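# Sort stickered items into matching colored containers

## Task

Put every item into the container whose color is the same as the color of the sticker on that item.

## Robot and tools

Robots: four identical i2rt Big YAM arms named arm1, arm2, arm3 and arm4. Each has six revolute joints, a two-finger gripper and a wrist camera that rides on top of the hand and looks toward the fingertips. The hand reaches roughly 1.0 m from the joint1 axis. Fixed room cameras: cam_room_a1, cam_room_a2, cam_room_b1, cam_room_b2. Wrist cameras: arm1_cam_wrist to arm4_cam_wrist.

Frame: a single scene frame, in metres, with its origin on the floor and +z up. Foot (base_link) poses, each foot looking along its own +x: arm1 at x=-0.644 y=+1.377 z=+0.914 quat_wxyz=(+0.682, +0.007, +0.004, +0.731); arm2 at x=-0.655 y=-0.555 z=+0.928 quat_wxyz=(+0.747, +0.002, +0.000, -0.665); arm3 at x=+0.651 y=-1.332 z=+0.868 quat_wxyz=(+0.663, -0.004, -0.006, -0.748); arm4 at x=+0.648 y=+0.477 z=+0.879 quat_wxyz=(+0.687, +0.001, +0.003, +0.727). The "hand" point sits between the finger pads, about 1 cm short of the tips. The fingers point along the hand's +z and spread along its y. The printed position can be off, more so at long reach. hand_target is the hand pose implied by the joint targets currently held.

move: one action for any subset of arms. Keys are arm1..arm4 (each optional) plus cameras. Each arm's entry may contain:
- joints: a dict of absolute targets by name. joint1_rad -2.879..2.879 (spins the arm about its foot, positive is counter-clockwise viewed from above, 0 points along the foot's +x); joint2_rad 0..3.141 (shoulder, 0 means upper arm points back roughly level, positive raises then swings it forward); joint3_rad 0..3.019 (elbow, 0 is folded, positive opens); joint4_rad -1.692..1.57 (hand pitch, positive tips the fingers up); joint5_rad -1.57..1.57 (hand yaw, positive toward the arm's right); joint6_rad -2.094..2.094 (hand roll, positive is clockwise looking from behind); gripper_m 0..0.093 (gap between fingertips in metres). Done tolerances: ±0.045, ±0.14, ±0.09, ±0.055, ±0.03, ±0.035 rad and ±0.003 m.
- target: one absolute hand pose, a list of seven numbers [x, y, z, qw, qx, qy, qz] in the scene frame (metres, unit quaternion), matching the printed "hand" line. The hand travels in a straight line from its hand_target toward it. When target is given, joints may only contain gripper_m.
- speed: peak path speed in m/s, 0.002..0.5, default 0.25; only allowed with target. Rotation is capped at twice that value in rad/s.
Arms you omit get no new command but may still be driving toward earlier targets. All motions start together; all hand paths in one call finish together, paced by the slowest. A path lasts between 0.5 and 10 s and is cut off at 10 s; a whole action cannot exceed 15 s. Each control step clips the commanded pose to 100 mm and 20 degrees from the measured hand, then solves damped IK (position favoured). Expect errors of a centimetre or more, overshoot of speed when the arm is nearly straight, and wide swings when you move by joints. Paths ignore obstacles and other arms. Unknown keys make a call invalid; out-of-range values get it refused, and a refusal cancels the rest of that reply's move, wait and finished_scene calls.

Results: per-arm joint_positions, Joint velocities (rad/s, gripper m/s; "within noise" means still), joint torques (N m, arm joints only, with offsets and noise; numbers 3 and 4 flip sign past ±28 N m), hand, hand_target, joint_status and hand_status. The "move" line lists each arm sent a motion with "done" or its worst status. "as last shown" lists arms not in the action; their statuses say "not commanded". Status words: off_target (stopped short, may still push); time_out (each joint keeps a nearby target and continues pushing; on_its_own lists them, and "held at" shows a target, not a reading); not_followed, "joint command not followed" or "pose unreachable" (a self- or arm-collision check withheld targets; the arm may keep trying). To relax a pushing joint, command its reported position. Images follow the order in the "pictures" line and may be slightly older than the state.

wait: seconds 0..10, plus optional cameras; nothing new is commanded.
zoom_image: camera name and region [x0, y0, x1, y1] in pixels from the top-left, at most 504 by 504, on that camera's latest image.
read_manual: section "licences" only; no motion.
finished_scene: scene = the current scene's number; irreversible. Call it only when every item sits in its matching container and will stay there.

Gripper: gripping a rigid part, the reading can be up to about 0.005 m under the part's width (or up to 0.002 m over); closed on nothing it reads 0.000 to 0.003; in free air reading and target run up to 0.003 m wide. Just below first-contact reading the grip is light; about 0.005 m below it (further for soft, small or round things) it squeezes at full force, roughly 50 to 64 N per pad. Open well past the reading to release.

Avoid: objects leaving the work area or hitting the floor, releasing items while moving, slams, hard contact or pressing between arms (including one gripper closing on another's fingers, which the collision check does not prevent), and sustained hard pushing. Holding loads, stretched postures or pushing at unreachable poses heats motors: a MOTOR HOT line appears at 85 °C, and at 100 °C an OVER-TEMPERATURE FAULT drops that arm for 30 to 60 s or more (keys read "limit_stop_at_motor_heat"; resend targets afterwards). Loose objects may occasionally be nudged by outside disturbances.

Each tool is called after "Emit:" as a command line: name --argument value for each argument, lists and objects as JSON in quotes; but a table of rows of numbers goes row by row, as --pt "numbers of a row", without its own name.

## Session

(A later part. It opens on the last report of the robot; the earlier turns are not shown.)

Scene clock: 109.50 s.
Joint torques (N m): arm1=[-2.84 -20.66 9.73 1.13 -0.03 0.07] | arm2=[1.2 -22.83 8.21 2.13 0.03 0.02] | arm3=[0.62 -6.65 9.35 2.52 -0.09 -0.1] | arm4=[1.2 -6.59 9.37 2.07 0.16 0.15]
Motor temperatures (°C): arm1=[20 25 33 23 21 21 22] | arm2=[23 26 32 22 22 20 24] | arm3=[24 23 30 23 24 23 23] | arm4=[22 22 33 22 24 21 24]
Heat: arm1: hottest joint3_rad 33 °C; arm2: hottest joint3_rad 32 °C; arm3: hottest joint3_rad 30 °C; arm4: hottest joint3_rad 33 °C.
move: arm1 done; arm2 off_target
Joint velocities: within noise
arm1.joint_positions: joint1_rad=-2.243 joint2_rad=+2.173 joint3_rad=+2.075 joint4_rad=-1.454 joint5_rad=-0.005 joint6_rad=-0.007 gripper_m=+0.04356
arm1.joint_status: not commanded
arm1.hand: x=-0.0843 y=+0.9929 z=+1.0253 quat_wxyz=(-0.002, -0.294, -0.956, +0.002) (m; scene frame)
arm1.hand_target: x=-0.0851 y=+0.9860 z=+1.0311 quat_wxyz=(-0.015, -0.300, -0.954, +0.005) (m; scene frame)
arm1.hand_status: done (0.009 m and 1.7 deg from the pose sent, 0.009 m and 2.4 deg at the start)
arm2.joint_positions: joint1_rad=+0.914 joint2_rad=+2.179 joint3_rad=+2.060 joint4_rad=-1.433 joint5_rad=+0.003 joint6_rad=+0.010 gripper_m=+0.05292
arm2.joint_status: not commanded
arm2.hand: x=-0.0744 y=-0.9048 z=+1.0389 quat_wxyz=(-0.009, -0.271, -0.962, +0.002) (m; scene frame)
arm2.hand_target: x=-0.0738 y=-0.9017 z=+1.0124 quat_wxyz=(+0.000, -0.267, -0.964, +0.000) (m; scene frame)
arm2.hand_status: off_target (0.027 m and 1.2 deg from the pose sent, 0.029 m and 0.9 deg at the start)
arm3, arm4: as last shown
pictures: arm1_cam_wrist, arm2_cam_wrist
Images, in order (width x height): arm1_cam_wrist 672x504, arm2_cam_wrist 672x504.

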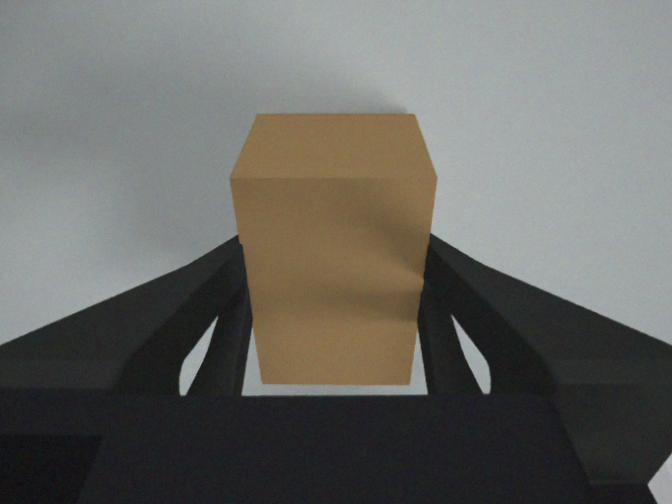

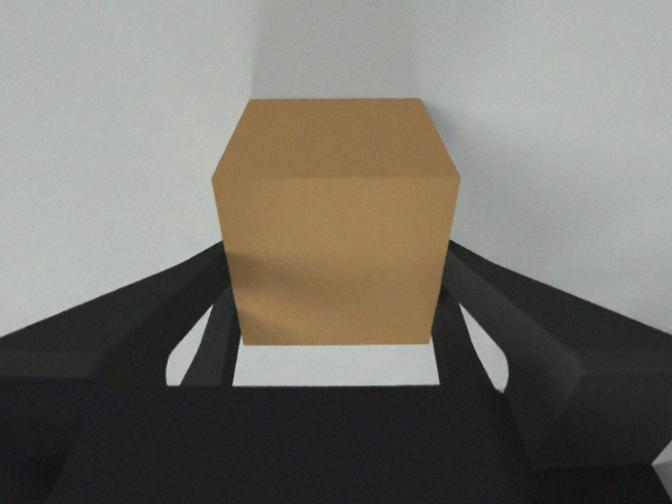

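Emit:
move --arm1 '{"target": [-0.085, 0.989, 1.032, -0.008, -0.297, -0.955, 0.003], "speed": 0.06}' --arm2 '{"target": [-0.074, -0.902, 1.03, -0.005, -0.268, -0.9635, 0.0], "speed": 0.06}' --cameras '[]'

Emit:
move --arm1 '{"joints": {"gripper_m": 0.085}}' --arm2 '{"joints": {"gripper_m": 0.09}}' --cameras '["arm1_cam_wrist", "arm2_cam_wrist"]'

Emit:
move --arm1 '{"target": [-0.097, 0.995, 1.11, 0.0, -0.297, -0.955, 0.0], "speed": 0.2}' --arm2 '{"target": [-0.084, -0.897, 1.12, 0.0, -0.268, -0.9635, 0.0], "speed": 0.2}' --cameras '["arm1_cam_wrist", "arm2_cam_wrist"]'

Emit:
move --arm1 '{"target": [-0.275, 1.12, 1.11, -0.143, -0.297, -0.943, 0.048], "speed": 0.3}' --arm2 '{"target": [-0.268, -0.785, 1.11, -0.157, -0.256, -0.953, 0.041], "speed": 0.3}' --cameras '[]'

Emit:
move --arm1 '{"joints": {"joint1_rad": -1.9, "joint2_rad": 0.426, "joint3_rad": 0.785, "joint4_rad": -0.621}}' --arm2 '{"joints": {"joint1_rad": 1.3, "joint2_rad": 0.426, "joint3_rad": 0.785, "joint4_rad": -0.621}}' --arm3 '{"joints": {"joint2_rad": 1.747, "joint3_rad": 1.178, "joint4_rad": 0.133}}' --arm4 '{"joints": {"joint2_rad": 1.948, "joint3_rad": 1.431, "joint4_rad": 0.08}}' --cameras '["arm3_cam_wrist", "arm4_cam_wrist"]'

Scene clock: 130.83 s.
Joint torques (N m): arm1=[-2.32 -20.66 10.93 0.54 -0.03 0.06] | arm2=[1.08 -24.18 9.68 1.11 -0.08 0.03] | arm3=[0.62 -6.65 9.28 2.55 -0.09 -0.1] | arm4=[1.08 -6.24 9.46 1.98 0.16 0.13]
Motor temperatures (°C): arm1=[20 26 33 23 21 21 22] | arm2=[23 26 31 22 22 20 24] | arm3=[24 23 30 23 24 23 23] | arm4=[22 22 33 22 24 21 24]
Heat: arm1: hottest joint3_rad 33 °C; arm2: hottest joint3_rad 31 °C; arm3: hottest joint3_rad 30 °C; arm4: hottest joint3_rad 33 °C.
move: arm1 done; arm2 done
Joint velocities: within noise
arm1.joint_positions: joint1_rad=-2.243 joint2_rad=+2.173 joint3_rad=+2.075 joint4_rad=-1.454 joint5_rad=-0.005 joint6_rad=-0.007 gripper_m=+0.04356
arm1.joint_status: not commanded
arm1.hand: x=-0.0844 y=+0.9930 z=+1.0251 quat_wxyz=(-0.002, -0.294, -0.956, +0.002) (m; scene frame)
arm1.hand_target: x=-0.0851 y=+0.9891 z=+1.0319 quat_wxyz=(-0.008, -0.297, -0.955, +0.003) (m; scene frame)
arm1.hand_status: done (0.008 m and 0.8 deg from the pose sent, 0.008 m and 0.8 deg at the start)
arm2.joint_positions: joint1_rad=+0.914 joint2_rad=+2.178 joint3_rad=+2.059 joint4_rad=-1.433 joint5_rad=+0.003 joint6_rad=+0.010 gripper_m=+0.05292
arm2.joint_status: not commanded
arm2.hand: x=-0.0744 y=-0.9047 z=+1.0395 quat_wxyz=(-0.009, -0.271, -0.962, +0.002) (m; scene frame)
arm2.hand_target: x=-0.0742 y=-0.9020 z=+1.0300 quat_wxyz=(-0.005, -0.268, -0.963, +0.000) (m; scene frame)
arm2.hand_status: done (0.010 m and 0.7 deg from the pose sent, 0.009 m and 0.6 deg at the start)
arm3, arm4: as last shown
pictures: none
No camera images: "cameras" was empty.

Scene clock: 131.40 s.
Joint torques (N m): arm1=[-2.49 -20.25 10.88 0.51 -0.01 0.04] | arm2=[1.14 -24.53 9.7 1.14 -0.09 0.03] | arm3=[0.67 -6.65 9.32 2.51 -0.08 -0.1] | arm4=[0.91 -6.65 9.39 2.11 0.18 0.16]
Motor temperatures (°C): arm1=[20 26 33 23 21 21 22] | arm2=[23 26 31 22 22 20 24] | arm3=[24 23 30 23 24 23 23] | arm4=[22 22 33 22 24 21 24]
Heat: arm1: hottest joint3_rad 33 °C; arm2: hottest joint3_rad 31 °C; arm3: hottest joint3_rad 30 °C; arm4: hottest joint3_rad 33 °C.
move: arm1 done; arm2 done
Joint velocities: within noise
arm1.joint_positions: joint1_rad=-2.243 joint2_rad=+2.173 joint3_rad=+2.075 joint4_rad=-1.454 joint5_rad=-0.005 joint6_rad=-0.007 gripper_m=+0.08496
arm1.joint_status: all done
arm1.hand: x=-0.0844 y=+0.9930 z=+1.0251 quat_wxyz=(-0.002, -0.294, -0.956, +0.002) (m; scene frame)
arm1.hand_target: x=-0.0851 y=+0.9891 z=+1.0319 quat_wxyz=(-0.008, -0.297, -0.955, +0.003) (m; scene frame)
arm1.hand_status: not commanded
arm2.joint_positions: joint1_rad=+0.914 joint2_rad=+2.178 joint3_rad=+2.058 joint4_rad=-1.433 joint5_rad=+0.003 joint6_rad=+0.010 gripper_m=+0.08993
arm2.joint_status: all done
arm2.hand: x=-0.0746 y=-0.9046 z=+1.0393 quat_wxyz=(-0.009, -0.271, -0.962, +0.002) (m; scene frame)
arm2.hand_target: x=-0.0742 y=-0.9020 z=+1.0300 quat_wxyz=(-0.005, -0.268, -0.963, +0.000) (m; scene frame)
arm2.hand_status: not commanded
arm3, arm4: as last shown
pictures: arm1_cam_wrist, arm2_cam_wrist
Images, in order (width x height): arm1_cam_wrist 672x504, arm2_cam_wrist 672x504.

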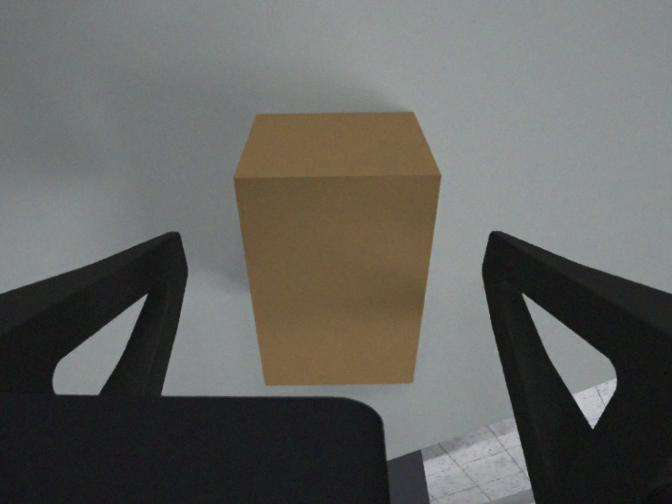

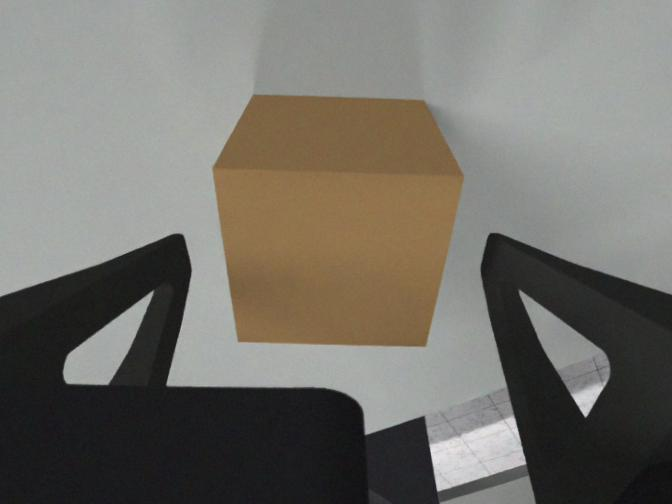

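Scene clock: 132.63 s.
Joint torques (N m): arm1=[-2.9 -20.6 15.19 0.12 -0.05 -0.01] | arm2=[0.97 -23.94 14.57 0.1 0.03 0.04] | arm3=[0.56 -6.65 9.31 2.51 -0.08 -0.1] | arm4=[1.14 -6.07 9.43 2.09 0.16 0.12]
Motor temperatures (°C): arm1=[20 26 33 23 21 21 22] | arm2=[23 26 31 22 22 20 24] | arm3=[24 23 30 23 24 23 23] | arm4=[22 22 33 22 24 21 24]
Heat: arm1: hottest joint3_rad 33 °C; arm2: hottest joint3_rad 31 °C; arm3: hottest joint3_rad 30 °C; arm4: hottest joint3_rad 33 °C.
move: arm1 off_target; arm2 off_target
Joint velocities: within noise
arm1.joint_positions: joint1_rad=-2.243 joint2_rad=+2.136 joint3_rad=+2.163 joint4_rad=-1.637 joint5_rad=-0.005 joint6_rad=-0.007 gripper_m=+0.08496
arm1.joint_status: not commanded
arm1.hand: x=-0.1022 y=+1.0057 z=+1.0830 quat_wxyz=(+0.026, -0.294, -0.955, -0.007) (m; scene frame)
arm1.hand_target: x=-0.0981 y=+0.9957 z=+1.1099 quat_wxyz=(+0.000, -0.297, -0.955, +0.000) (m; scene frame)
arm1.hand_status: off_target (0.030 m and 3.1 deg from the pose sent, 0.086 m and 0.5 deg at the start)
arm2.joint_positions: joint1_rad=+0.914 joint2_rad=+2.137 joint3_rad=+2.159 joint4_rad=-1.624 joint5_rad=+0.003 joint6_rad=+0.010 gripper_m=+0.08993
arm2.joint_status: not commanded
arm2.hand: x=-0.0926 y=-0.8941 z=+1.1046 quat_wxyz=(+0.015, -0.271, -0.962, -0.004) (m; scene frame)
arm2.hand_target: x=-0.0847 y=-0.8967 z=+1.1199 quat_wxyz=(+0.000, -0.268, -0.963, +0.000) (m; scene frame)
arm2.hand_status: off_target (0.018 m and 1.8 deg from the pose sent, 0.082 m and 1.1 deg at the start)
arm3, arm4: as last shown
pictures: arm1_cam_wrist, arm2_cam_wrist
Images, in order (width x height): arm1_cam_wrist 672x504, arm2_cam_wrist 672x504.

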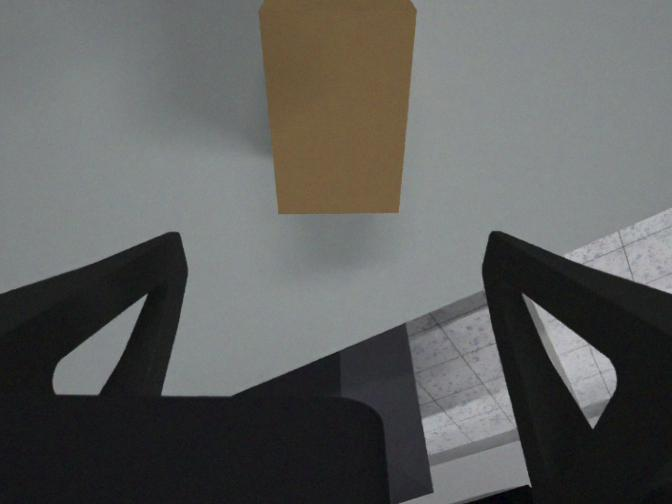

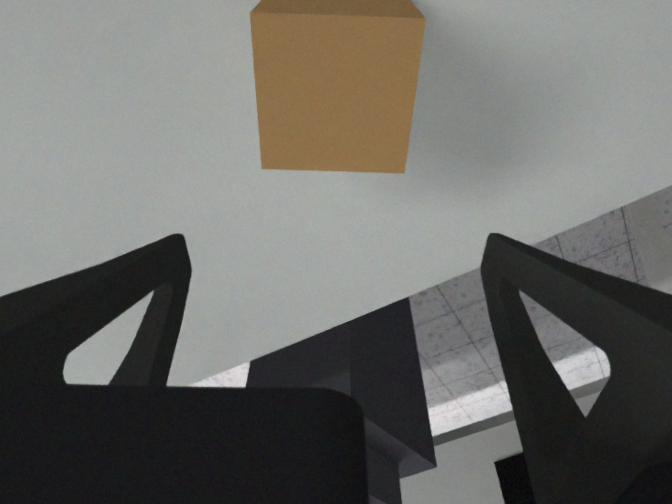

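Scene clock: 134.10 s.
Joint torques (N m): arm1=[-2.37 -8.29 11.17 1.44 0.12 0.1] | arm2=[1.2 -11.58 10.22 2.07 -0.19 -0.08] | arm3=[0.62 -6.65 9.35 2.54 -0.08 -0.1] | arm4=[1.08 -6.36 9.47 2.17 0.15 0.13]
Motor temperatures (°C): arm1=[20 26 33 23 21 21 22] | arm2=[23 26 31 22 22 20 24] | arm3=[24 23 30 23 24 23 23] | arm4=[22 22 33 22 24 21 24]
Heat: arm1: hottest joint3_rad 33 °C; arm2: hottest joint3_rad 31 °C; arm3: hottest joint3_rad 30 °C; arm4: hottest joint3_rad 33 °C.
move: arm1 done; arm2 done
Joint velocities: within noise
arm1.joint_positions: joint1_rad=-2.243 joint2_rad=+1.324 joint3_rad=+1.115 joint4_rad=-1.062 joint5_rad=-0.003 joint6_rad=-0.007 gripper_m=+0.08496
arm1.joint_status: not commanded
arm1.hand: x=-0.2772 y=+1.1263 z=+1.1079 quat_wxyz=(-0.135, -0.290, -0.946, +0.044) (m; scene frame)
arm1.hand_target: x=-0.2751 y=+1.1200 z=+1.1100 quat_wxyz=(-0.143, -0.297, -0.943, +0.048) (m; scene frame)
arm1.hand_status: done (0.007 m and 1.3 deg from the pose sent, 0.209 m and 20.4 deg at the start)
arm2.joint_positions: joint1_rad=+0.914 joint2_rad=+1.338 joint3_rad=+1.088 joint4_rad=-0.997 joint5_rad=+0.002 joint6_rad=+0.006 gripper_m=+0.08993
arm2.joint_status: not commanded
arm2.hand: x=-0.2709 y=-0.7872 z=+1.1148 quat_wxyz=(-0.155, -0.266, -0.950, +0.042) (m; scene frame)
arm2.hand_target: x=-0.2681 y=-0.7850 z=+1.1101 quat_wxyz=(-0.157, -0.256, -0.953, +0.041) (m; scene frame)
arm2.hand_status: done (0.006 m and 1.2 deg from the pose sent, 0.207 m and 20.5 deg at the start)
arm3, arm4: as last shown
pictures: none
No camera images: "cameras" was empty.

Scene clock: 135.67 s.
Joint torques (N m): arm1=[-1.79 3.14 11.86 2.39 0.07 0.1] | arm2=[0.67 -0.21 10.97 3.15 -0.02 -0.06] | arm3=[0.73 -18.67 11.67 1.65 -0.08 -0.01] | arm4=[0.91 -22.36 11.45 1.46 0.09 0.14]
Motor temperatures (°C): arm1=[20 26 33 23 21 21 22] | arm2=[23 26 31 22 22 20 24] | arm3=[24 23 30 23 24 23 23] | arm4=[22 22 33 22 24 21 24]
Heat: arm1: hottest joint3_rad 33 °C; arm2: hottest joint3_rad 31 °C; arm3: hottest joint3_rad 30 °C; arm4: hottest joint3_rad 33 °C.
move: arm1 done; arm2 done; arm3 done; arm4 done
Joint velocities: within noise
arm1.joint_positions: joint1_rad=-1.900 joint2_rad=+0.425 joint3_rad=+0.780 joint4_rad=-0.636 joint5_rad=-0.003 joint6_rad=-0.006 gripper_m=+0.08497
arm1.joint_status: all done
arm1.hand: x=-0.3481 y=+1.2991 z=+1.3227 quat_wxyz=(-0.590, -0.101, -0.797, +0.079) (m; scene frame)
arm1.hand_target: x=-0.3471 y=+1.2988 z=+1.3285 quat_wxyz=(-0.597, -0.103, -0.792, +0.078) (m; scene frame)
arm1.hand_status: not commanded
arm2.joint_positions: joint1_rad=+1.301 joint2_rad=+0.429 joint3_rad=+0.794 joint4_rad=-0.635 joint5_rad=-0.001 joint6_rad=+0.004 gripper_m=+0.08994
arm2.joint_status: all done
arm2.hand: x=-0.3598 y=-0.6024 z=+1.3489 quat_wxyz=(-0.605, -0.063, -0.793, +0.043) (m; scene frame)
arm2.hand_target: x=-0.3592 y=-0.6029 z=+1.3478 quat_wxyz=(-0.607, -0.058, -0.791, +0.048) (m; scene frame)
arm2.hand_status: not commanded
arm3.joint_positions: joint1_rad=-1.955 joint2_rad=+1.750 joint3_rad=+1.139 joint4_rad=+0.135 joint5_rad=+0.002 joint6_rad=-0.005 gripper_m=+0.09400
arm3.joint_status: all done
arm3.hand: x=+0.0494 y=-0.9959 z=+1.0213 quat_wxyz=(+0.127, -0.828, +0.215, +0.501) (m; scene frame)
arm3.hand_target: x=+0.0419 y=-0.9840 z=+1.0438 quat_wxyz=(+0.131, -0.817, +0.218, +0.518) (m; scene frame)
arm3.hand_status: not commanded
arm4.joint_positions: joint1_rad=+0.880 joint2_rad=+1.947 joint3_rad=+1.387 joint4_rad=+0.077 joint5_rad=+0.000 joint6_rad=-0.013 gripper_m=+0.09401
arm4.joint_status: all done
arm4.hand: x=+0.0321 y=+0.9319 z=+1.0214 quat_wxyz=(-0.163, +0.814, -0.263, -0.492) (m; scene frame)
arm4.hand_target: x=+0.0202 y=+0.9390 z=+1.0450 quat_wxyz=(-0.165, +0.801, -0.264, -0.512) (m; scene frame)
arm4.hand_status: not commanded
pictures: arm3_cam_wrist, arm4_cam_wrist
Images, in order (width x height): arm3_cam_wrist 672x504, arm4_cam_wrist 672x504.

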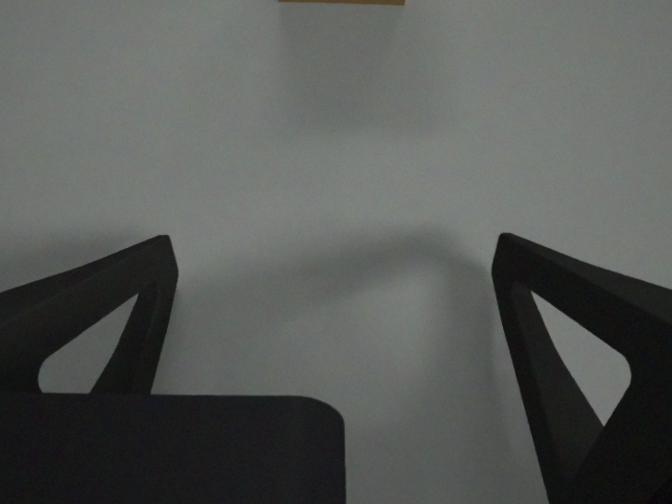

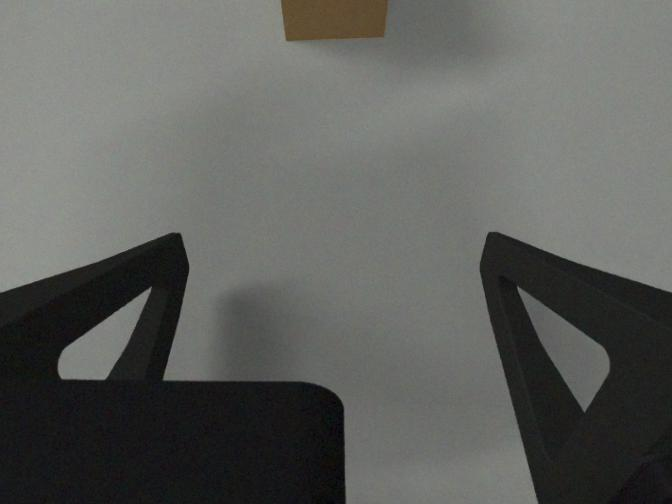

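Emit:
move --arm4 '{"target": [-0.1086, 1.0341, 1.019, -0.165, 0.801, -0.264, -0.512], "speed": 0.15}' --arm3 '{"target": [-0.1015, -0.9108, 1.027, 0.131, -0.817, 0.218, 0.518], "speed": 0.15}' --cameras '["arm3_cam_wrist", "arm4_cam_wrist"]'

Scene clock: 148.70 s.
Joint torques (N m): arm1=[-1.49 3.02 11.93 2.28 0.07 0.12] | arm2=[0.67 -0.15 10.92 3.18 -0.02 -0.06] | arm3=[1.38 -22.65 13.59 1.24 0.05 0.04] | arm4=[1.2 -26.34 13.68 0.92 0.08 0.2]
Motor temperatures (°C): arm1=[20 26 33 23 21 21 22] | arm2=[23 26 32 22 22 20 23] | arm3=[24 23 31 23 24 23 23] | arm4=[22 22 37 22 24 21 24]
Heat: arm1: hottest joint3_rad 33 °C; arm2: hottest joint3_rad 32 °C; arm3: hottest joint3_rad 31 °C; arm4: hottest joint3_rad 37 °C.
move: arm3 off_target; arm4 off_target
Joint velocities: within noise
arm1, arm2: as last shown
arm3.joint_positions: joint1_rad=-1.955 joint2_rad=+2.111 joint3_rad=+1.705 joint4_rad=-0.039 joint5_rad=+0.006 joint6_rad=-0.005 gripper_m=+0.09400
arm3.joint_status: not commanded
arm3.hand: x=-0.0903 y=-0.9178 z=+1.0243 quat_wxyz=(+0.132, -0.820, +0.214, +0.514) (m; scene frame)
arm3.hand_target: x=-0.1007 y=-0.9113 z=+1.0270 quat_wxyz=(+0.131, -0.817, +0.218, +0.518) (m; scene frame)
arm3.hand_status: off_target (0.014 m and 0.7 deg from the pose sent, 0.173 m and 2.4 deg at the start)
arm4.joint_positions: joint1_rad=+0.880 joint2_rad=+2.359 joint3_rad=+2.079 joint4_rad=-0.169 joint5_rad=+0.000 joint6_rad=-0.013 gripper_m=+0.09401
arm4.joint_status: not commanded
arm4.hand: x=-0.0977 y=+1.0274 z=+1.0174 quat_wxyz=(-0.167, +0.805, -0.260, -0.506) (m; scene frame)
arm4.hand_target: x=-0.1074 y=+1.0333 z=+1.0191 quat_wxyz=(-0.165, +0.800, -0.264, -0.512) (m; scene frame)
arm4.hand_status: off_target (0.013 m and 1.0 deg from the pose sent, 0.174 m and 2.7 deg at the start)
pictures: arm3_cam_wrist, arm4_cam_wrist
Images, in order (width x height): arm3_cam_wrist 672x504, arm4_cam_wrist 672x504.

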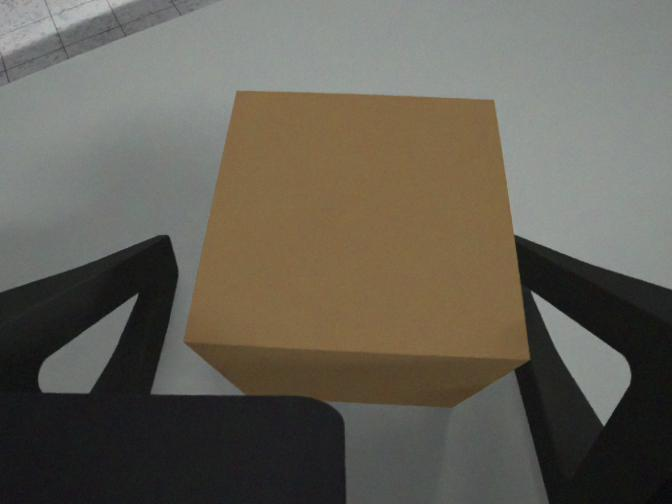

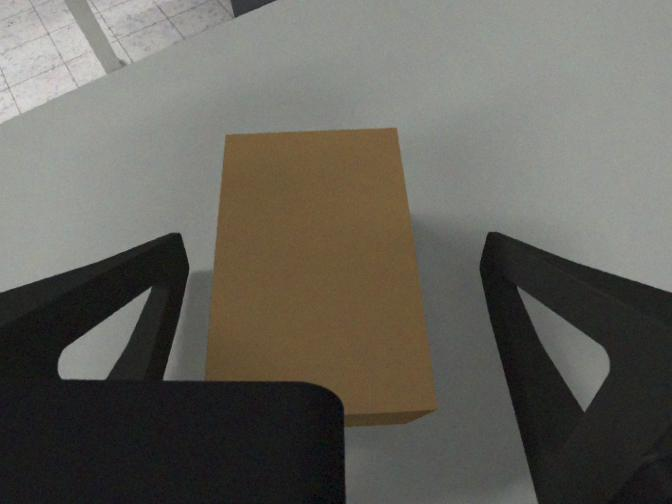

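Emit:
move --arm3 '{"joints": {"gripper_m": 0.044}}' --arm4 '{"joints": {"gripper_m": 0.036}}' --cameras '["arm3_cam_wrist", "arm4_cam_wrist"]'

Emit:
move --arm3 '{"joints": {"joint2_rad": 0.981, "joint3_rad": 0.635, "joint4_rad": -0.091}}' --arm4 '{"joints": {"joint2_rad": 0.981, "joint3_rad": 0.635, "joint4_rad": -0.091}}' --cameras '["arm3_cam_wrist", "arm4_cam_wrist"]'

Emit:
move --arm3 '{"joints": {"joint2_rad": 0.566, "joint3_rad": 0.70, "joint4_rad": -0.658, "joint5_rad": 0, "joint6_rad": 0}}' --arm4 '{"joints": {"joint2_rad": 0.566, "joint3_rad": 0.70, "joint4_rad": -0.658, "joint5_rad": 0, "joint6_rad": 0}}' --cameras '[]'

Emit:
move --arm3 '{"joints": {"joint1_rad": 0.976}}' --arm4 '{"joints": {"joint1_rad": -1.159}}' --cameras '["arm3_cam_wrist", "arm4_cam_wrist", "cam_room_a1", "cam_room_a2"]'

Scene clock: 186.27 s.
Joint torques (N m): arm1=[-1.38 3.14 12 2.3 0.09 0.09] | arm2=[0.67 -0.15 10.95 3.15 -0.02 -0.06] | arm3=[1.44 -22.83 13.55 1.22 -0.03 0.03] | arm4=[1.08 -26.52 13.55 0.96 0.09 0.17]
Motor temperatures (°C): arm1=[20 25 33 23 21 21 22] | arm2=[23 25 32 23 22 20 23] | arm3=[24 25 34 23 24 23 23] | arm4=[22 27 39 22 24 21 24]
Heat: arm1: hottest joint3_rad 33 °C; arm2: hottest joint3_rad 32 °C; arm3: hottest joint3_rad 34 °C; arm4: hottest joint3_rad 39 °C.
move: arm3 off_target; arm4 off_target
Joint velocities: within noise
arm1, arm2: as last shown
arm3.joint_positions: joint1_rad=-1.955 joint2_rad=+2.111 joint3_rad=+1.705 joint4_rad=-0.040 joint5_rad=+0.009 joint6_rad=-0.005 gripper_m=+0.05313
arm3.joint_status: gripper_m off_target (ended at +0.05315, target +0.04400)
arm3.hand: x=-0.0901 y=-0.9175 z=+1.0244 quat_wxyz=(+0.133, -0.820, +0.215, +0.513) (m; scene frame)
arm3.hand_target: x=-0.1007 y=-0.9113 z=+1.0272 quat_wxyz=(+0.131, -0.817, +0.218, +0.518) (m; scene frame)
arm3.hand_status: not commanded
arm4.joint_positions: joint1_rad=+0.880 joint2_rad=+2.359 joint3_rad=+2.079 joint4_rad=-0.169 joint5_rad=+0.000 joint6_rad=-0.012 gripper_m=+0.04444
arm4.joint_status: gripper_m off_target (ended at +0.04446, target +0.03600)
arm4.hand: x=-0.0978 y=+1.0275 z=+1.0175 quat_wxyz=(-0.167, +0.805, -0.260, -0.506) (m; scene frame)
arm4.hand_target: x=-0.1074 y=+1.0334 z=+1.0189 quat_wxyz=(-0.165, +0.801, -0.264, -0.512) (m; scene frame)
arm4.hand_status: not commanded
pictures: arm3_cam_wrist, arm4_cam_wrist
Images, in order (width x height): arm3_cam_wrist 672x504, arm4_cam_wrist 672x504.

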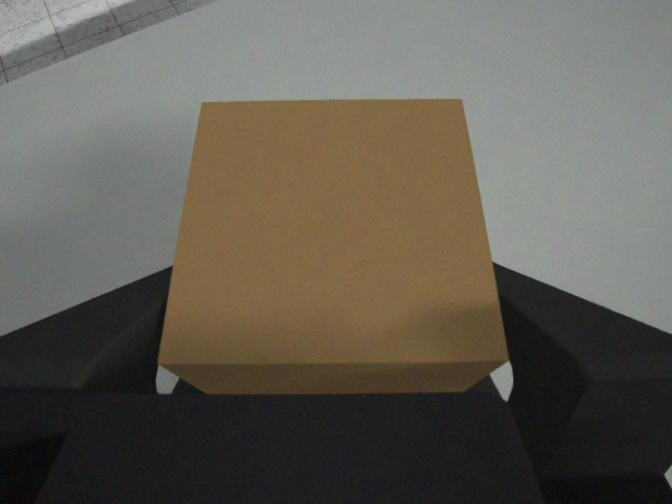

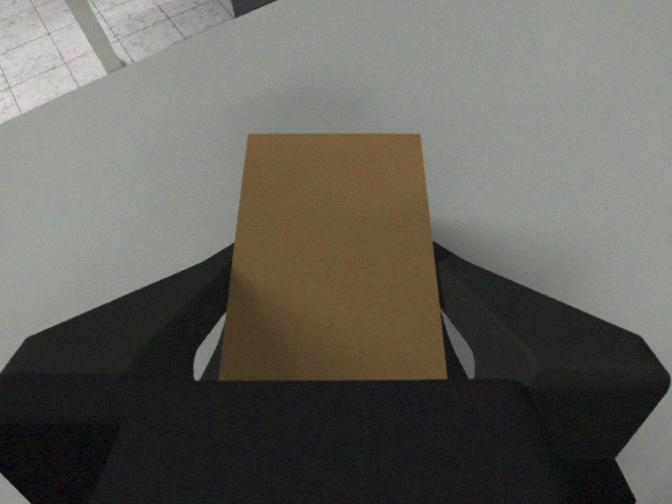

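Scene clock: 188.20 s.
Joint torques (N m): arm1=[-1.73 2.55 12.05 2.37 0.08 0.09] | arm2=[0.56 -0.09 10.91 3.18 -0.02 -0.06] | arm3=[1.32 -7.59 10.07 1.85 -0.03 0.02] | arm4=[1.03 -8.06 10.4 1.51 0.04 0.13]
Motor temperatures (°C): arm1=[20 25 33 23 21 21 22] | arm2=[23 25 32 23 22 20 23] | arm3=[24 25 34 23 24 23 23] | arm4=[22 27 39 22 24 21 25]
Heat: arm1: hottest joint3_rad 33 °C; arm2: hottest joint3_rad 32 °C; arm3: hottest joint3_rad 34 °C; arm4: hottest joint3_rad 39 °C.
move: arm3 done; arm4 done
Joint velocities: within noise
arm1, arm2: as last shown
arm3.joint_positions: joint1_rad=-1.955 joint2_rad=+0.994 joint3_rad=+0.629 joint4_rad=-0.094 joint5_rad=+0.009 joint6_rad=-0.004 gripper_m=+0.05313
arm3.joint_status: all done
arm3.hand: x=+0.2582 y=-1.1091 z=+1.1034 quat_wxyz=(+0.131, -0.824, +0.216, +0.508) (m; scene frame)
arm3.hand_target: x=+0.2580 y=-1.1088 z=+1.1131 quat_wxyz=(+0.131, -0.817, +0.218, +0.517) (m; scene frame)
arm3.hand_status: not commanded
arm4.joint_positions: joint1_rad=+0.880 joint2_rad=+0.993 joint3_rad=+0.617 joint4_rad=-0.097 joint5_rad=+0.000 joint6_rad=-0.012 gripper_m=+0.04444
arm4.joint_status: all done
arm4.hand: x=+0.2898 y=+0.7429 z=+1.1124 quat_wxyz=(-0.164, +0.811, -0.262, -0.496) (m; scene frame)
arm4.hand_target: x=+0.2867 y=+0.7447 z=+1.1293 quat_wxyz=(-0.165, +0.801, -0.264, -0.512) (m; scene frame)
arm4.hand_status: not commanded
pictures: arm3_cam_wrist, arm4_cam_wrist
Images, in order (width x height): arm3_cam_wrist 672x504, arm4_cam_wrist 672x504.

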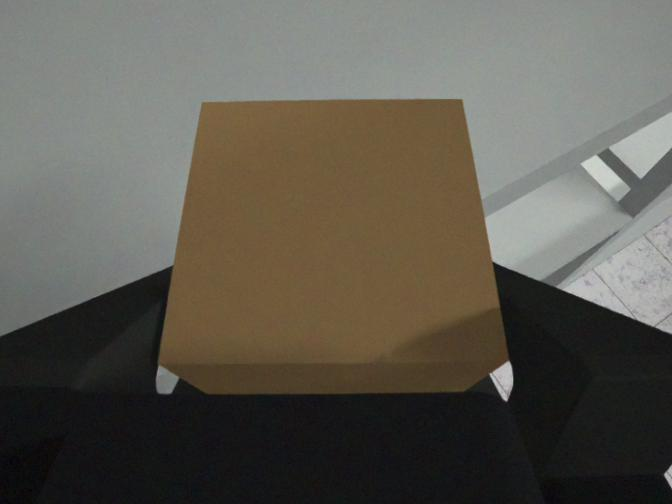

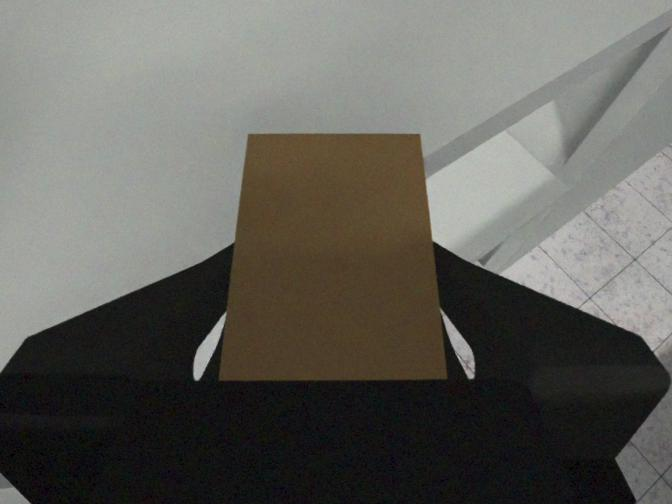

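Scene clock: 189.43 s.
Joint torques (N m): arm1=[-1.73 3.31 12.05 2.32 0.11 0.05] | arm2=[0.62 -0.09 10.95 3.17 -0.01 -0.06] | arm3=[1.32 -0.85 14.67 1.46 -0.08 -0.02] | arm4=[1.38 -0.5 13.18 0.98 0.1 0.19]
Motor temperatures (°C): arm1=[20 25 33 23 21 21 22] | arm2=[23 25 32 23 22 20 23] | arm3=[24 25 34 23 24 23 23] | arm4=[22 27 40 22 24 21 25]
Heat: arm1: hottest joint3_rad 33 °C; arm2: hottest joint3_rad 32 °C; arm3: hottest joint3_rad 34 °C; arm4: hottest joint3_rad 40 °C.
move: arm3 done; arm4 done
Joint velocities: within noise
arm1, arm2: as last shown
arm3.joint_positions: joint1_rad=-1.955 joint2_rad=+0.562 joint3_rad=+0.646 joint4_rad=-0.654 joint5_rad=+0.002 joint6_rad=-0.004 gripper_m=+0.05313
arm3.joint_status: all done
arm3.hand: x=+0.3664 y=-1.1695 z=+1.1537 quat_wxyz=(+0.116, -0.851, +0.221, +0.462) (m; scene frame)
arm3.hand_target: x=+0.3621 y=-1.1670 z=+1.1839 quat_wxyz=(+0.119, -0.840, +0.220, +0.482) (m; scene frame)
arm3.hand_status: not commanded
arm4.joint_positions: joint1_rad=+0.880 joint2_rad=+0.560 joint3_rad=+0.651 joint4_rad=-0.648 joint5_rad=+0.000 joint6_rad=-0.012 gripper_m=+0.04444
arm4.joint_status: all done
arm4.hand: x=+0.3867 y=+0.6720 z=+1.1734 quat_wxyz=(-0.152, +0.832, -0.269, -0.462) (m; scene frame)
arm4.hand_target: x=+0.3836 y=+0.6742 z=+1.1986 quat_wxyz=(-0.154, +0.822, -0.271, -0.476) (m; scene frame)
arm4.hand_status: not commanded
pictures: none
No camera images: "cameras" was empty.

Scene clock: 191.77 s.
Joint torques (N m): arm1=[-1.2 3.08 11.88 2.32 0.09 0.07] | arm2=[0.56 -0.15 10.96 3.15 -0.01 -0.07] | arm3=[1.96 -0.44 14.74 1.47 0.12 0] | arm4=[0.56 -0.38 13.14 0.98 0.04 0.14]
Motor temperatures (°C): arm1=[20 24 33 23 21 21 22] | arm2=[23 25 32 23 22 20 23] | arm3=[24 25 34 23 24 23 23] | arm4=[22 27 40 22 24 21 25]
Heat: arm1: hottest joint3_rad 33 °C; arm2: hottest joint3_rad 32 °C; arm3: hottest joint3_rad 34 °C; arm4: hottest joint3_rad 40 °C.
move: arm3 done; arm4 done
Joint velocities: within noise
arm1, arm2: as last shown
arm3.joint_positions: joint1_rad=+0.967 joint2_rad=+0.564 joint3_rad=+0.646 joint4_rad=-0.654 joint5_rad=-0.003 joint6_rad=-0.004 gripper_m=+0.05312
arm3.joint_status: all done
arm3.hand: x=+0.8942 y=-1.5435 z=+1.1591 quat_wxyz=(-0.450, -0.306, -0.820, +0.175) (m; scene frame)
arm3.hand_target: x=+0.8994 y=-1.5441 z=+1.1896 quat_wxyz=(-0.471, -0.300, -0.810, +0.180) (m; scene frame)
arm3.hand_status: not commanded
arm4.joint_positions: joint1_rad=-1.157 joint2_rad=+0.560 joint3_rad=+0.651 joint4_rad=-0.648 joint5_rad=+0.002 joint6_rad=-0.011 gripper_m=+0.04445
arm4.joint_status: all done
arm4.hand: x=+0.9404 y=+0.6255 z=+1.1709 quat_wxyz=(-0.470, +0.209, -0.851, -0.109) (m; scene frame)
arm4.hand_target: x=+0.9441 y=+0.6271 z=+1.1961 quat_wxyz=(-0.484, +0.202, -0.844, -0.115) (m; scene frame)
arm4.hand_status: not commanded
pictures: arm3_cam_wrist, arm4_cam_wrist, cam_room_a1, cam_room_a2
Images, in order (width x height): arm3_cam_wrist 672x504, arm4_cam_wrist 672x504, cam_room_a1 672x504, cam_room_a2 672x504.

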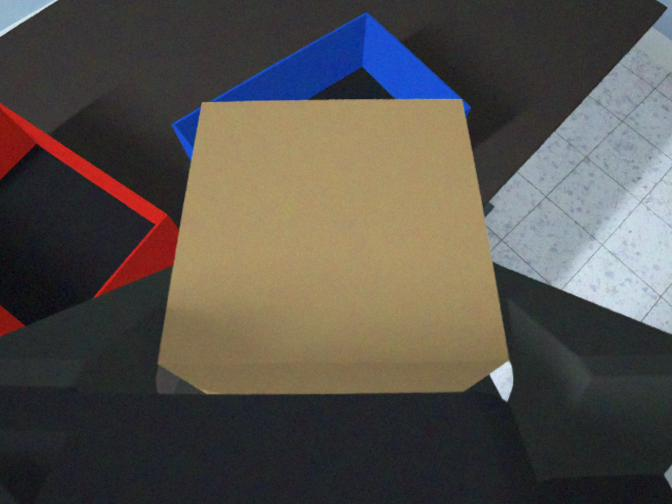

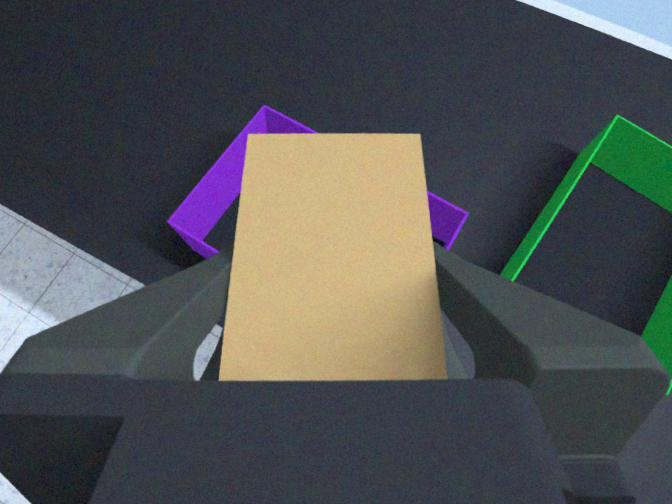

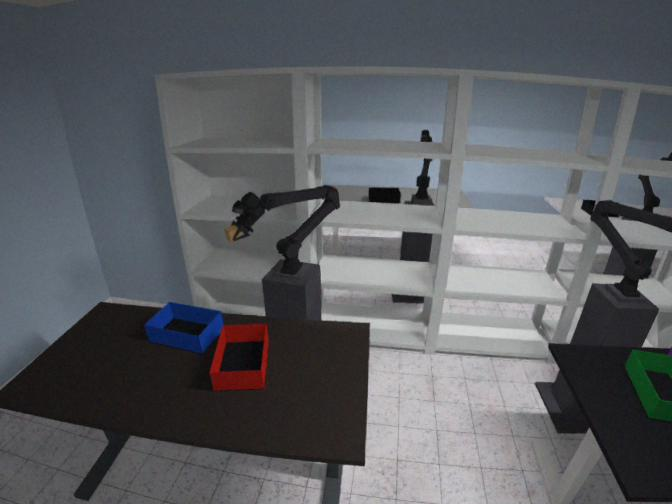

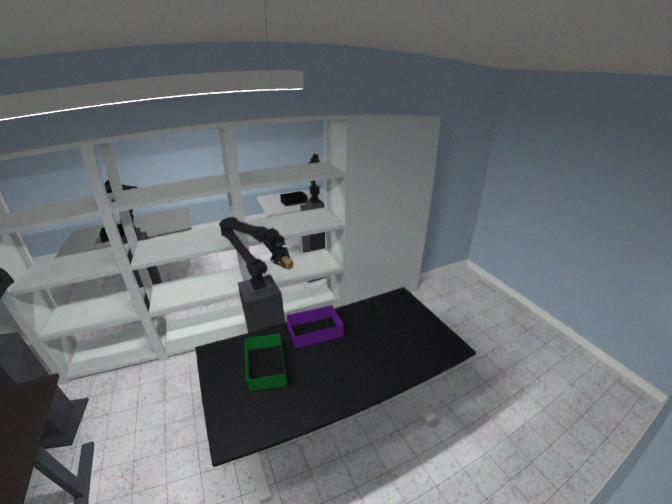

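Emit:
move --arm3 '{"joints": {"joint2_rad": 1.827, "joint3_rad": 1.103, "joint4_rad": 0.061}}' --arm4 '{"joints": {"joint2_rad": 1.607, "joint3_rad": 0.782, "joint4_rad": 0.093}}' --cameras '["arm3_cam_wrist", "arm4_cam_wrist"]'

Scene clock: 219.50 s.
Joint torques (N m): arm1=[-1.03 3.49 12.11 2.19 0.09 0.08] | arm2=[0.67 -0.21 10.93 3.17 -0.01 -0.06] | arm3=[1.79 -19.49 8.85 2.3 0.11 -0.01] | arm4=[0.97 -13.39 8.85 1.8 0.02 0.12]
Motor temperatures (°C): arm1=[20 24 34 23 21 21 21] | arm2=[23 25 33 23 22 20 23] | arm3=[24 25 37 23 24 23 24] | arm4=[22 25 45 22 24 21 26]
Heat: arm1: hottest joint3_rad 34 °C; arm2: hottest joint3_rad 33 °C; arm3: hottest joint3_rad 37 °C; arm4: hottest joint3_rad 45 °C.
move: arm3 done; arm4 done
Joint velocities: within noise
arm1, arm2: as last shown
arm3.joint_positions: joint1_rad=+0.967 joint2_rad=+1.839 joint3_rad=+1.089 joint4_rad=+0.042 joint5_rad=-0.003 joint6_rad=-0.004 gripper_m=+0.05312
arm3.joint_status: all done
arm3.hand: x=+1.1404 y=-1.7646 z=+0.9313 quat_wxyz=(-0.394, -0.317, -0.849, +0.154) (m; scene frame)
arm3.hand_target: x=+1.1514 y=-1.7661 z=+0.9492 quat_wxyz=(-0.413, -0.312, -0.840, +0.159) (m; scene frame)
arm3.hand_status: not commanded
arm4.joint_positions: joint1_rad=-1.157 joint2_rad=+1.601 joint3_rad=+0.749 joint4_rad=+0.072 joint5_rad=+0.002 joint6_rad=-0.011 gripper_m=+0.04445
arm4.joint_status: all done
arm4.hand: x=+1.1186 y=+0.7159 z=+0.9227 quat_wxyz=(-0.373, +0.220, -0.897, -0.086) (m; scene frame)
arm4.hand_target: x=+1.1351 y=+0.7235 z=+0.9374 quat_wxyz=(-0.393, +0.212, -0.890, -0.093) (m; scene frame)
arm4.hand_status: not commanded
pictures: arm3_cam_wrist, arm4_cam_wrist
Images, in order (width x height): arm3_cam_wrist 672x504, arm4_cam_wrist 672x504.

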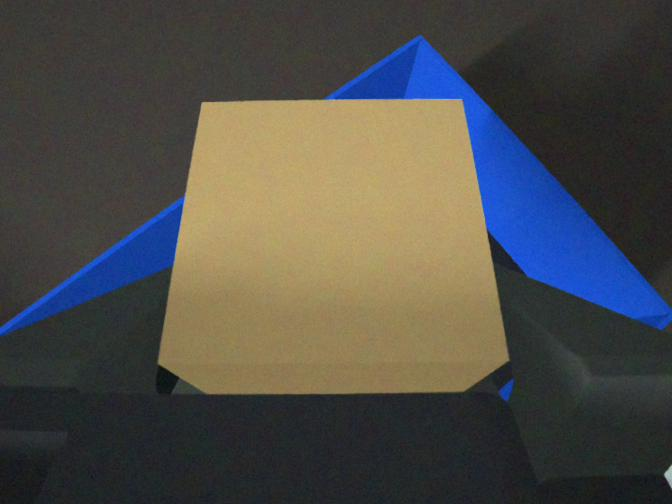

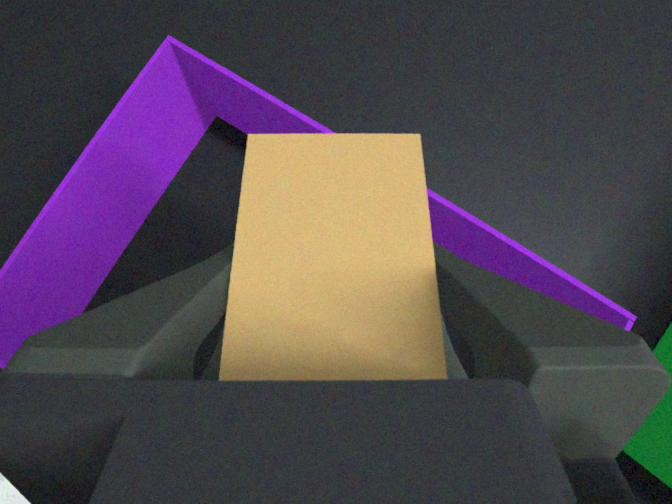

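Emit:
move --arm3 '{"target": [1.148, -1.765, 0.793, -0.4099, -0.3184, -0.8405, 0.1553], "speed": 0.2}' --arm4 '{"target": [1.122, 0.718, 0.785, -0.3955, 0.2132, -0.8883, -0.0949], "speed": 0.2}' --cameras '["arm3_cam_wrist", "arm4_cam_wrist"]'

Emit:
move --arm3 '{"target": [1.149, -1.765, 0.775, -0.4099, -0.3184, -0.8405, 0.1553], "speed": 0.08}' --arm4 '{"target": [1.122, 0.718, 0.766, -0.41, 0.2116, -0.882, -0.0984], "speed": 0.08}' --cameras '["arm3_cam_wrist", "arm4_cam_wrist"]'

Scene clock: 234.70 s.
Joint torques (N m): arm1=[-0.97 2.55 12.12 2.26 0.09 0.08] | arm2=[0.67 -0.15 10.95 3.14 -0.02 -0.06] | arm3=[1.79 -20.25 6.19 2.4 0.12 0.01] | arm4=[0.97 -16.15 3.67 1.91 -0.03 0.12]
Motor temperatures (°C): arm1=[20 24 34 23 21 21 21] | arm2=[23 25 33 23 22 20 23] | arm3=[24 25 35 23 24 23 24] | arm4=[21 24 42 22 24 21 26]
Heat: arm1: hottest joint3_rad 34 °C; arm2: hottest joint3_rad 33 °C; arm3: hottest joint3_rad 35 °C; arm4: hottest joint3_rad 42 °C.
move: arm3 off_target; arm4 done
Joint velocities: within noise
arm1, arm2: as last shown
arm3.joint_positions: joint1_rad=+0.967 joint2_rad=+2.156 joint3_rad=+1.061 joint4_rad=+0.388 joint5_rad=-0.001 joint6_rad=+0.006 gripper_m=+0.05312
arm3.joint_status: not commanded
arm3.hand: x=+1.1370 y=-1.7637 z=+0.7830 quat_wxyz=(-0.394, -0.322, -0.847, +0.152) (m; scene frame)
arm3.hand_target: x=+1.1478 y=-1.7647 z=+0.7931 quat_wxyz=(-0.410, -0.318, -0.841, +0.155) (m; scene frame)
arm3.hand_status: off_target (0.015 m and 2.0 deg from the pose sent, 0.139 m and 2.1 deg at the start)
arm4.joint_positions: joint1_rad=-1.157 joint2_rad=+2.019 joint3_rad=+0.711 joint4_rad=+0.557 joint5_rad=+0.002 joint6_rad=-0.011 gripper_m=+0.04445
arm4.joint_status: not commanded
arm4.hand: x=+1.1167 y=+0.7148 z=+0.7815 quat_wxyz=(-0.386, +0.219, -0.892, -0.089) (m; scene frame)
arm4.hand_target: x=+1.1219 y=+0.7180 z=+0.7851 quat_wxyz=(-0.395, +0.213, -0.888, -0.095) (m; scene frame)
arm4.hand_status: done (0.007 m and 1.5 deg from the pose sent, 0.138 m and 3.1 deg at the start)
pictures: arm3_cam_wrist, arm4_cam_wrist
Images, in order (width x height): arm3_cam_wrist 672x504, arm4_cam_wrist 672x504.

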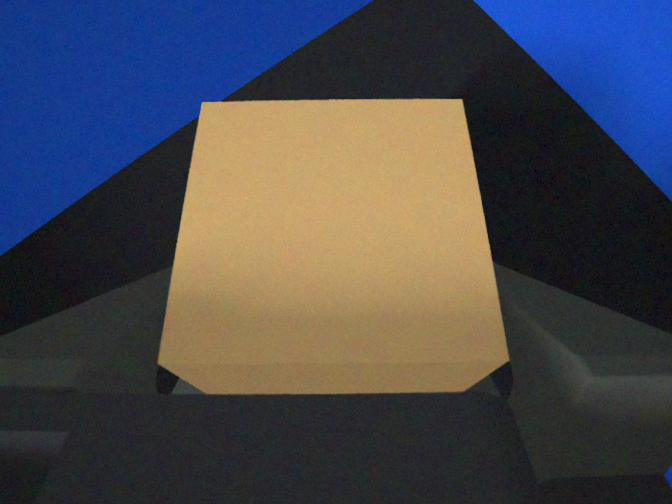

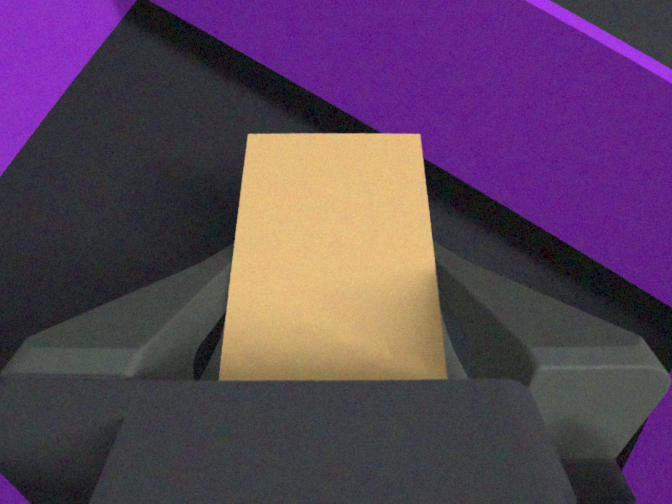

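Scene clock: 235.77 s.
Joint torques (N m): arm1=[-1.73 2.9 12.04 2.33 0.08 0.08] | arm2=[0.56 -0.21 10.95 3.15 -0.01 -0.07] | arm3=[1.85 -19.02 6.8 2.37 0.13 0.02] | arm4=[0.26 -15.44 3.18 1.94 -0.02 0.16]
Motor temperatures (°C): arm1=[20 24 34 23 21 21 21] | arm2=[23 25 33 23 22 20 23] | arm3=[24 25 35 23 24 23 24] | arm4=[21 24 41 22 24 21 26]
Heat: arm1: hottest joint3_rad 34 °C; arm2: hottest joint3_rad 33 °C; arm3: hottest joint3_rad 35 °C; arm4: hottest joint3_rad 41 °C.
move: arm3 off_target; arm4 done
Joint velocities: within noise
arm1.joint_positions: joint1_rad=-1.900 joint2_rad=+0.425 joint3_rad=+0.780 joint4_rad=-0.636 joint5_rad=-0.003 joint6_rad=-0.006 gripper_m=+0.08497
arm1.joint_status: not commanded
arm1.hand: x=-0.3481 y=+1.2991 z=+1.3227 quat_wxyz=(-0.590, -0.101, -0.797, +0.079) (m; scene frame)
arm1.hand_target: x=-0.3471 y=+1.2988 z=+1.3285 quat_wxyz=(-0.597, -0.103, -0.792, +0.078) (m; scene frame)
arm1.hand_status: not commanded
arm2.joint_positions: joint1_rad=+1.301 joint2_rad=+0.429 joint3_rad=+0.794 joint4_rad=-0.635 joint5_rad=-0.001 joint6_rad=+0.004 gripper_m=+0.08994
arm2.joint_status: not commanded
arm2.hand: x=-0.3598 y=-0.6024 z=+1.3489 quat_wxyz=(-0.605, -0.063, -0.793, +0.043) (m; scene frame)
arm2.hand_target: x=-0.3592 y=-0.6029 z=+1.3478 quat_wxyz=(-0.607, -0.058, -0.791, +0.048) (m; scene frame)
arm2.hand_status: not commanded
arm3.joint_positions: joint1_rad=+0.967 joint2_rad=+2.186 joint3_rad=+1.061 joint4_rad=+0.423 joint5_rad=+0.000 joint6_rad=+0.007 gripper_m=+0.05312
arm3.joint_status: not commanded
arm3.hand: x=+1.1362 y=-1.7631 z=+0.7712 quat_wxyz=(-0.397, -0.322, -0.846, +0.153) (m; scene frame)
arm3.hand_target: x=+1.1487 y=-1.7646 z=+0.7752 quat_wxyz=(-0.410, -0.318, -0.841, +0.155) (m; scene frame)
arm3.hand_status: off_target (0.013 m and 1.7 deg from the pose sent, 0.015 m and 2.0 deg at the start)
arm4.joint_positions: joint1_rad=-1.157 joint2_rad=+2.085 joint3_rad=+0.711 joint4_rad=+0.666 joint5_rad=+0.002 joint6_rad=-0.011 gripper_m=+0.04445
arm4.joint_status: not commanded
arm4.hand: x=+1.1189 y=+0.7159 z=+0.7680 quat_wxyz=(-0.405, +0.217, -0.884, -0.093) (m; scene frame)
arm4.hand_target: x=+1.1219 y=+0.7180 z=+0.7660 quat_wxyz=(-0.410, +0.212, -0.882, -0.098) (m; scene frame)
arm4.hand_status: done (0.004 m and 1.0 deg from the pose sent, 0.017 m and 3.3 deg at the start)
pictures: arm3_cam_wrist, arm4_cam_wrist
Images, in order (width x height): arm3_cam_wrist 672x504, arm4_cam_wrist 672x504.

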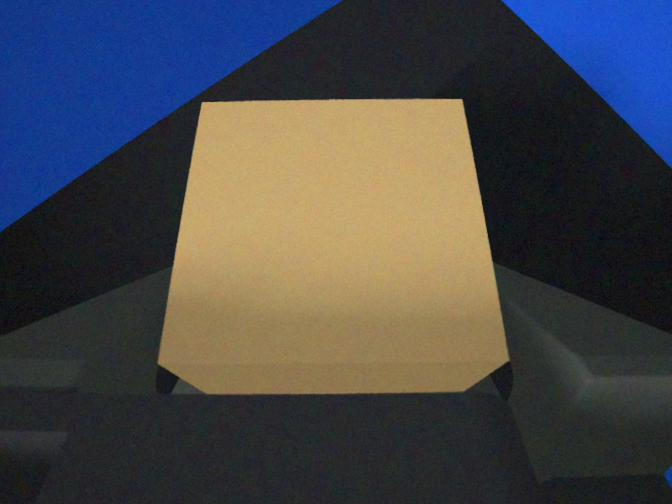

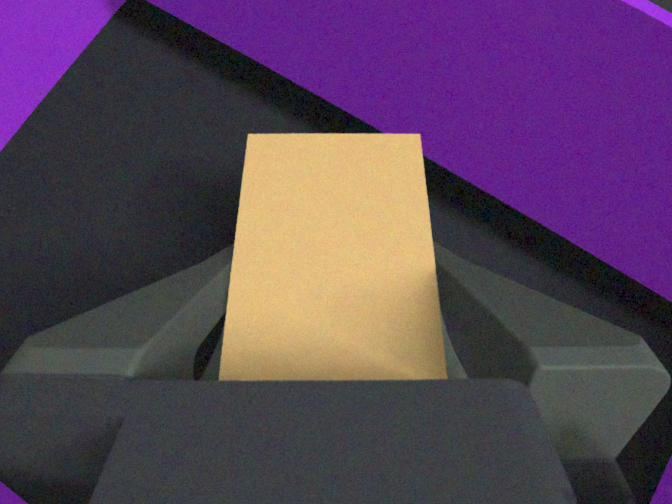

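Emit:
move --arm3 '{"target": [1.149, -1.765, 0.762, -0.4099, -0.3184, -0.8405, 0.1553], "speed": 0.08}' --arm4 '{"target": [1.122, 0.718, 0.752, -0.4263, 0.2098, -0.874, -0.1023], "speed": 0.08}' --cameras '["arm3_cam_wrist", "arm4_cam_wrist"]'

Scene clock: 242.87 s.
Joint torques (N m): arm1=[-1.79 2.67 11.96 2.32 0.11 0.09] | arm2=[0.67 -0.15 10.95 3.14 -0.01 -0.06] | arm3=[1.96 -17.79 7.19 2.24 0.12 0.02] | arm4=[1.03 -15.09 2.73 1.94 -0.02 0.12]
Motor temperatures (°C): arm1=[20 24 34 23 21 21 21] | arm2=[23 25 33 23 22 20 23] | arm3=[24 25 34 23 24 23 24] | arm4=[21 24 39 22 24 21 26]
Heat: arm1: hottest joint3_rad 34 °C; arm2: hottest joint3_rad 33 °C; arm3: hottest joint3_rad 34 °C; arm4: hottest joint3_rad 39 °C.
move: arm3 off_target; arm4 done
Joint velocities: within noise
arm1, arm2: as last shown
arm3.joint_positions: joint1_rad=+0.968 joint2_rad=+2.205 joint3_rad=+1.061 joint4_rad=+0.450 joint5_rad=+0.000 joint6_rad=+0.007 gripper_m=+0.05312
arm3.joint_status: not commanded
arm3.hand: x=+1.1366 y=-1.7626 z=+0.7643 quat_wxyz=(-0.400, -0.321, -0.844, +0.155) (m; scene frame)
arm3.hand_target: x=+1.1486 y=-1.7647 z=+0.7622 quat_wxyz=(-0.410, -0.318, -0.841, +0.155) (m; scene frame)
arm3.hand_status: off_target (0.013 m and 1.2 deg from the pose sent, 0.016 m and 1.7 deg at the start)
arm4.joint_positions: joint1_rad=-1.157 joint2_rad=+2.150 joint3_rad=+0.711 joint4_rad=+0.768 joint5_rad=+0.002 joint6_rad=-0.011 gripper_m=+0.04445
arm4.joint_status: not commanded
arm4.hand: x=+1.1189 y=+0.7159 z=+0.7545 quat_wxyz=(-0.421, +0.215, -0.876, -0.097) (m; scene frame)
arm4.hand_target: x=+1.1219 y=+0.7180 z=+0.7520 quat_wxyz=(-0.426, +0.210, -0.874, -0.102) (m; scene frame)
arm4.hand_status: done (0.005 m and 1.0 deg from the pose sent, 0.017 m and 3.0 deg at the start)
pictures: arm3_cam_wrist, arm4_cam_wrist
Images, in order (width x height): arm3_cam_wrist 672x504, arm4_cam_wrist 672x504.

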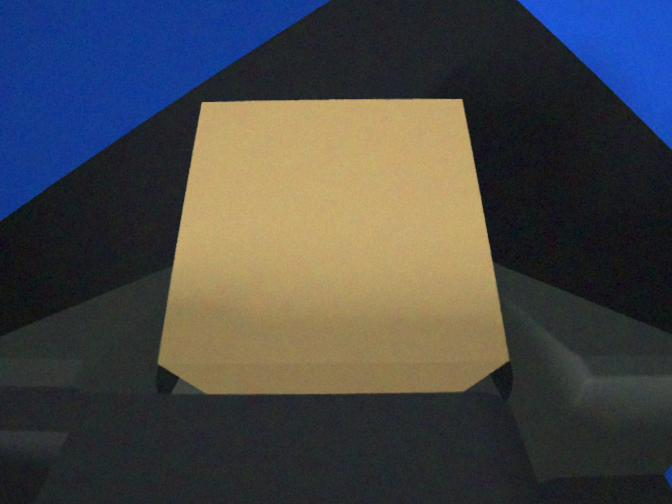

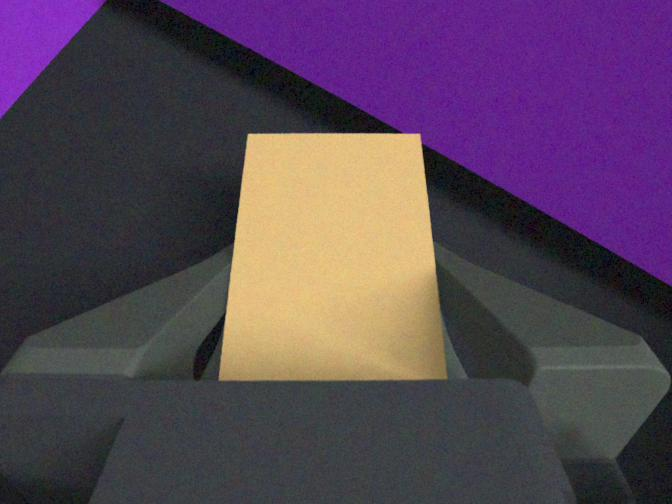

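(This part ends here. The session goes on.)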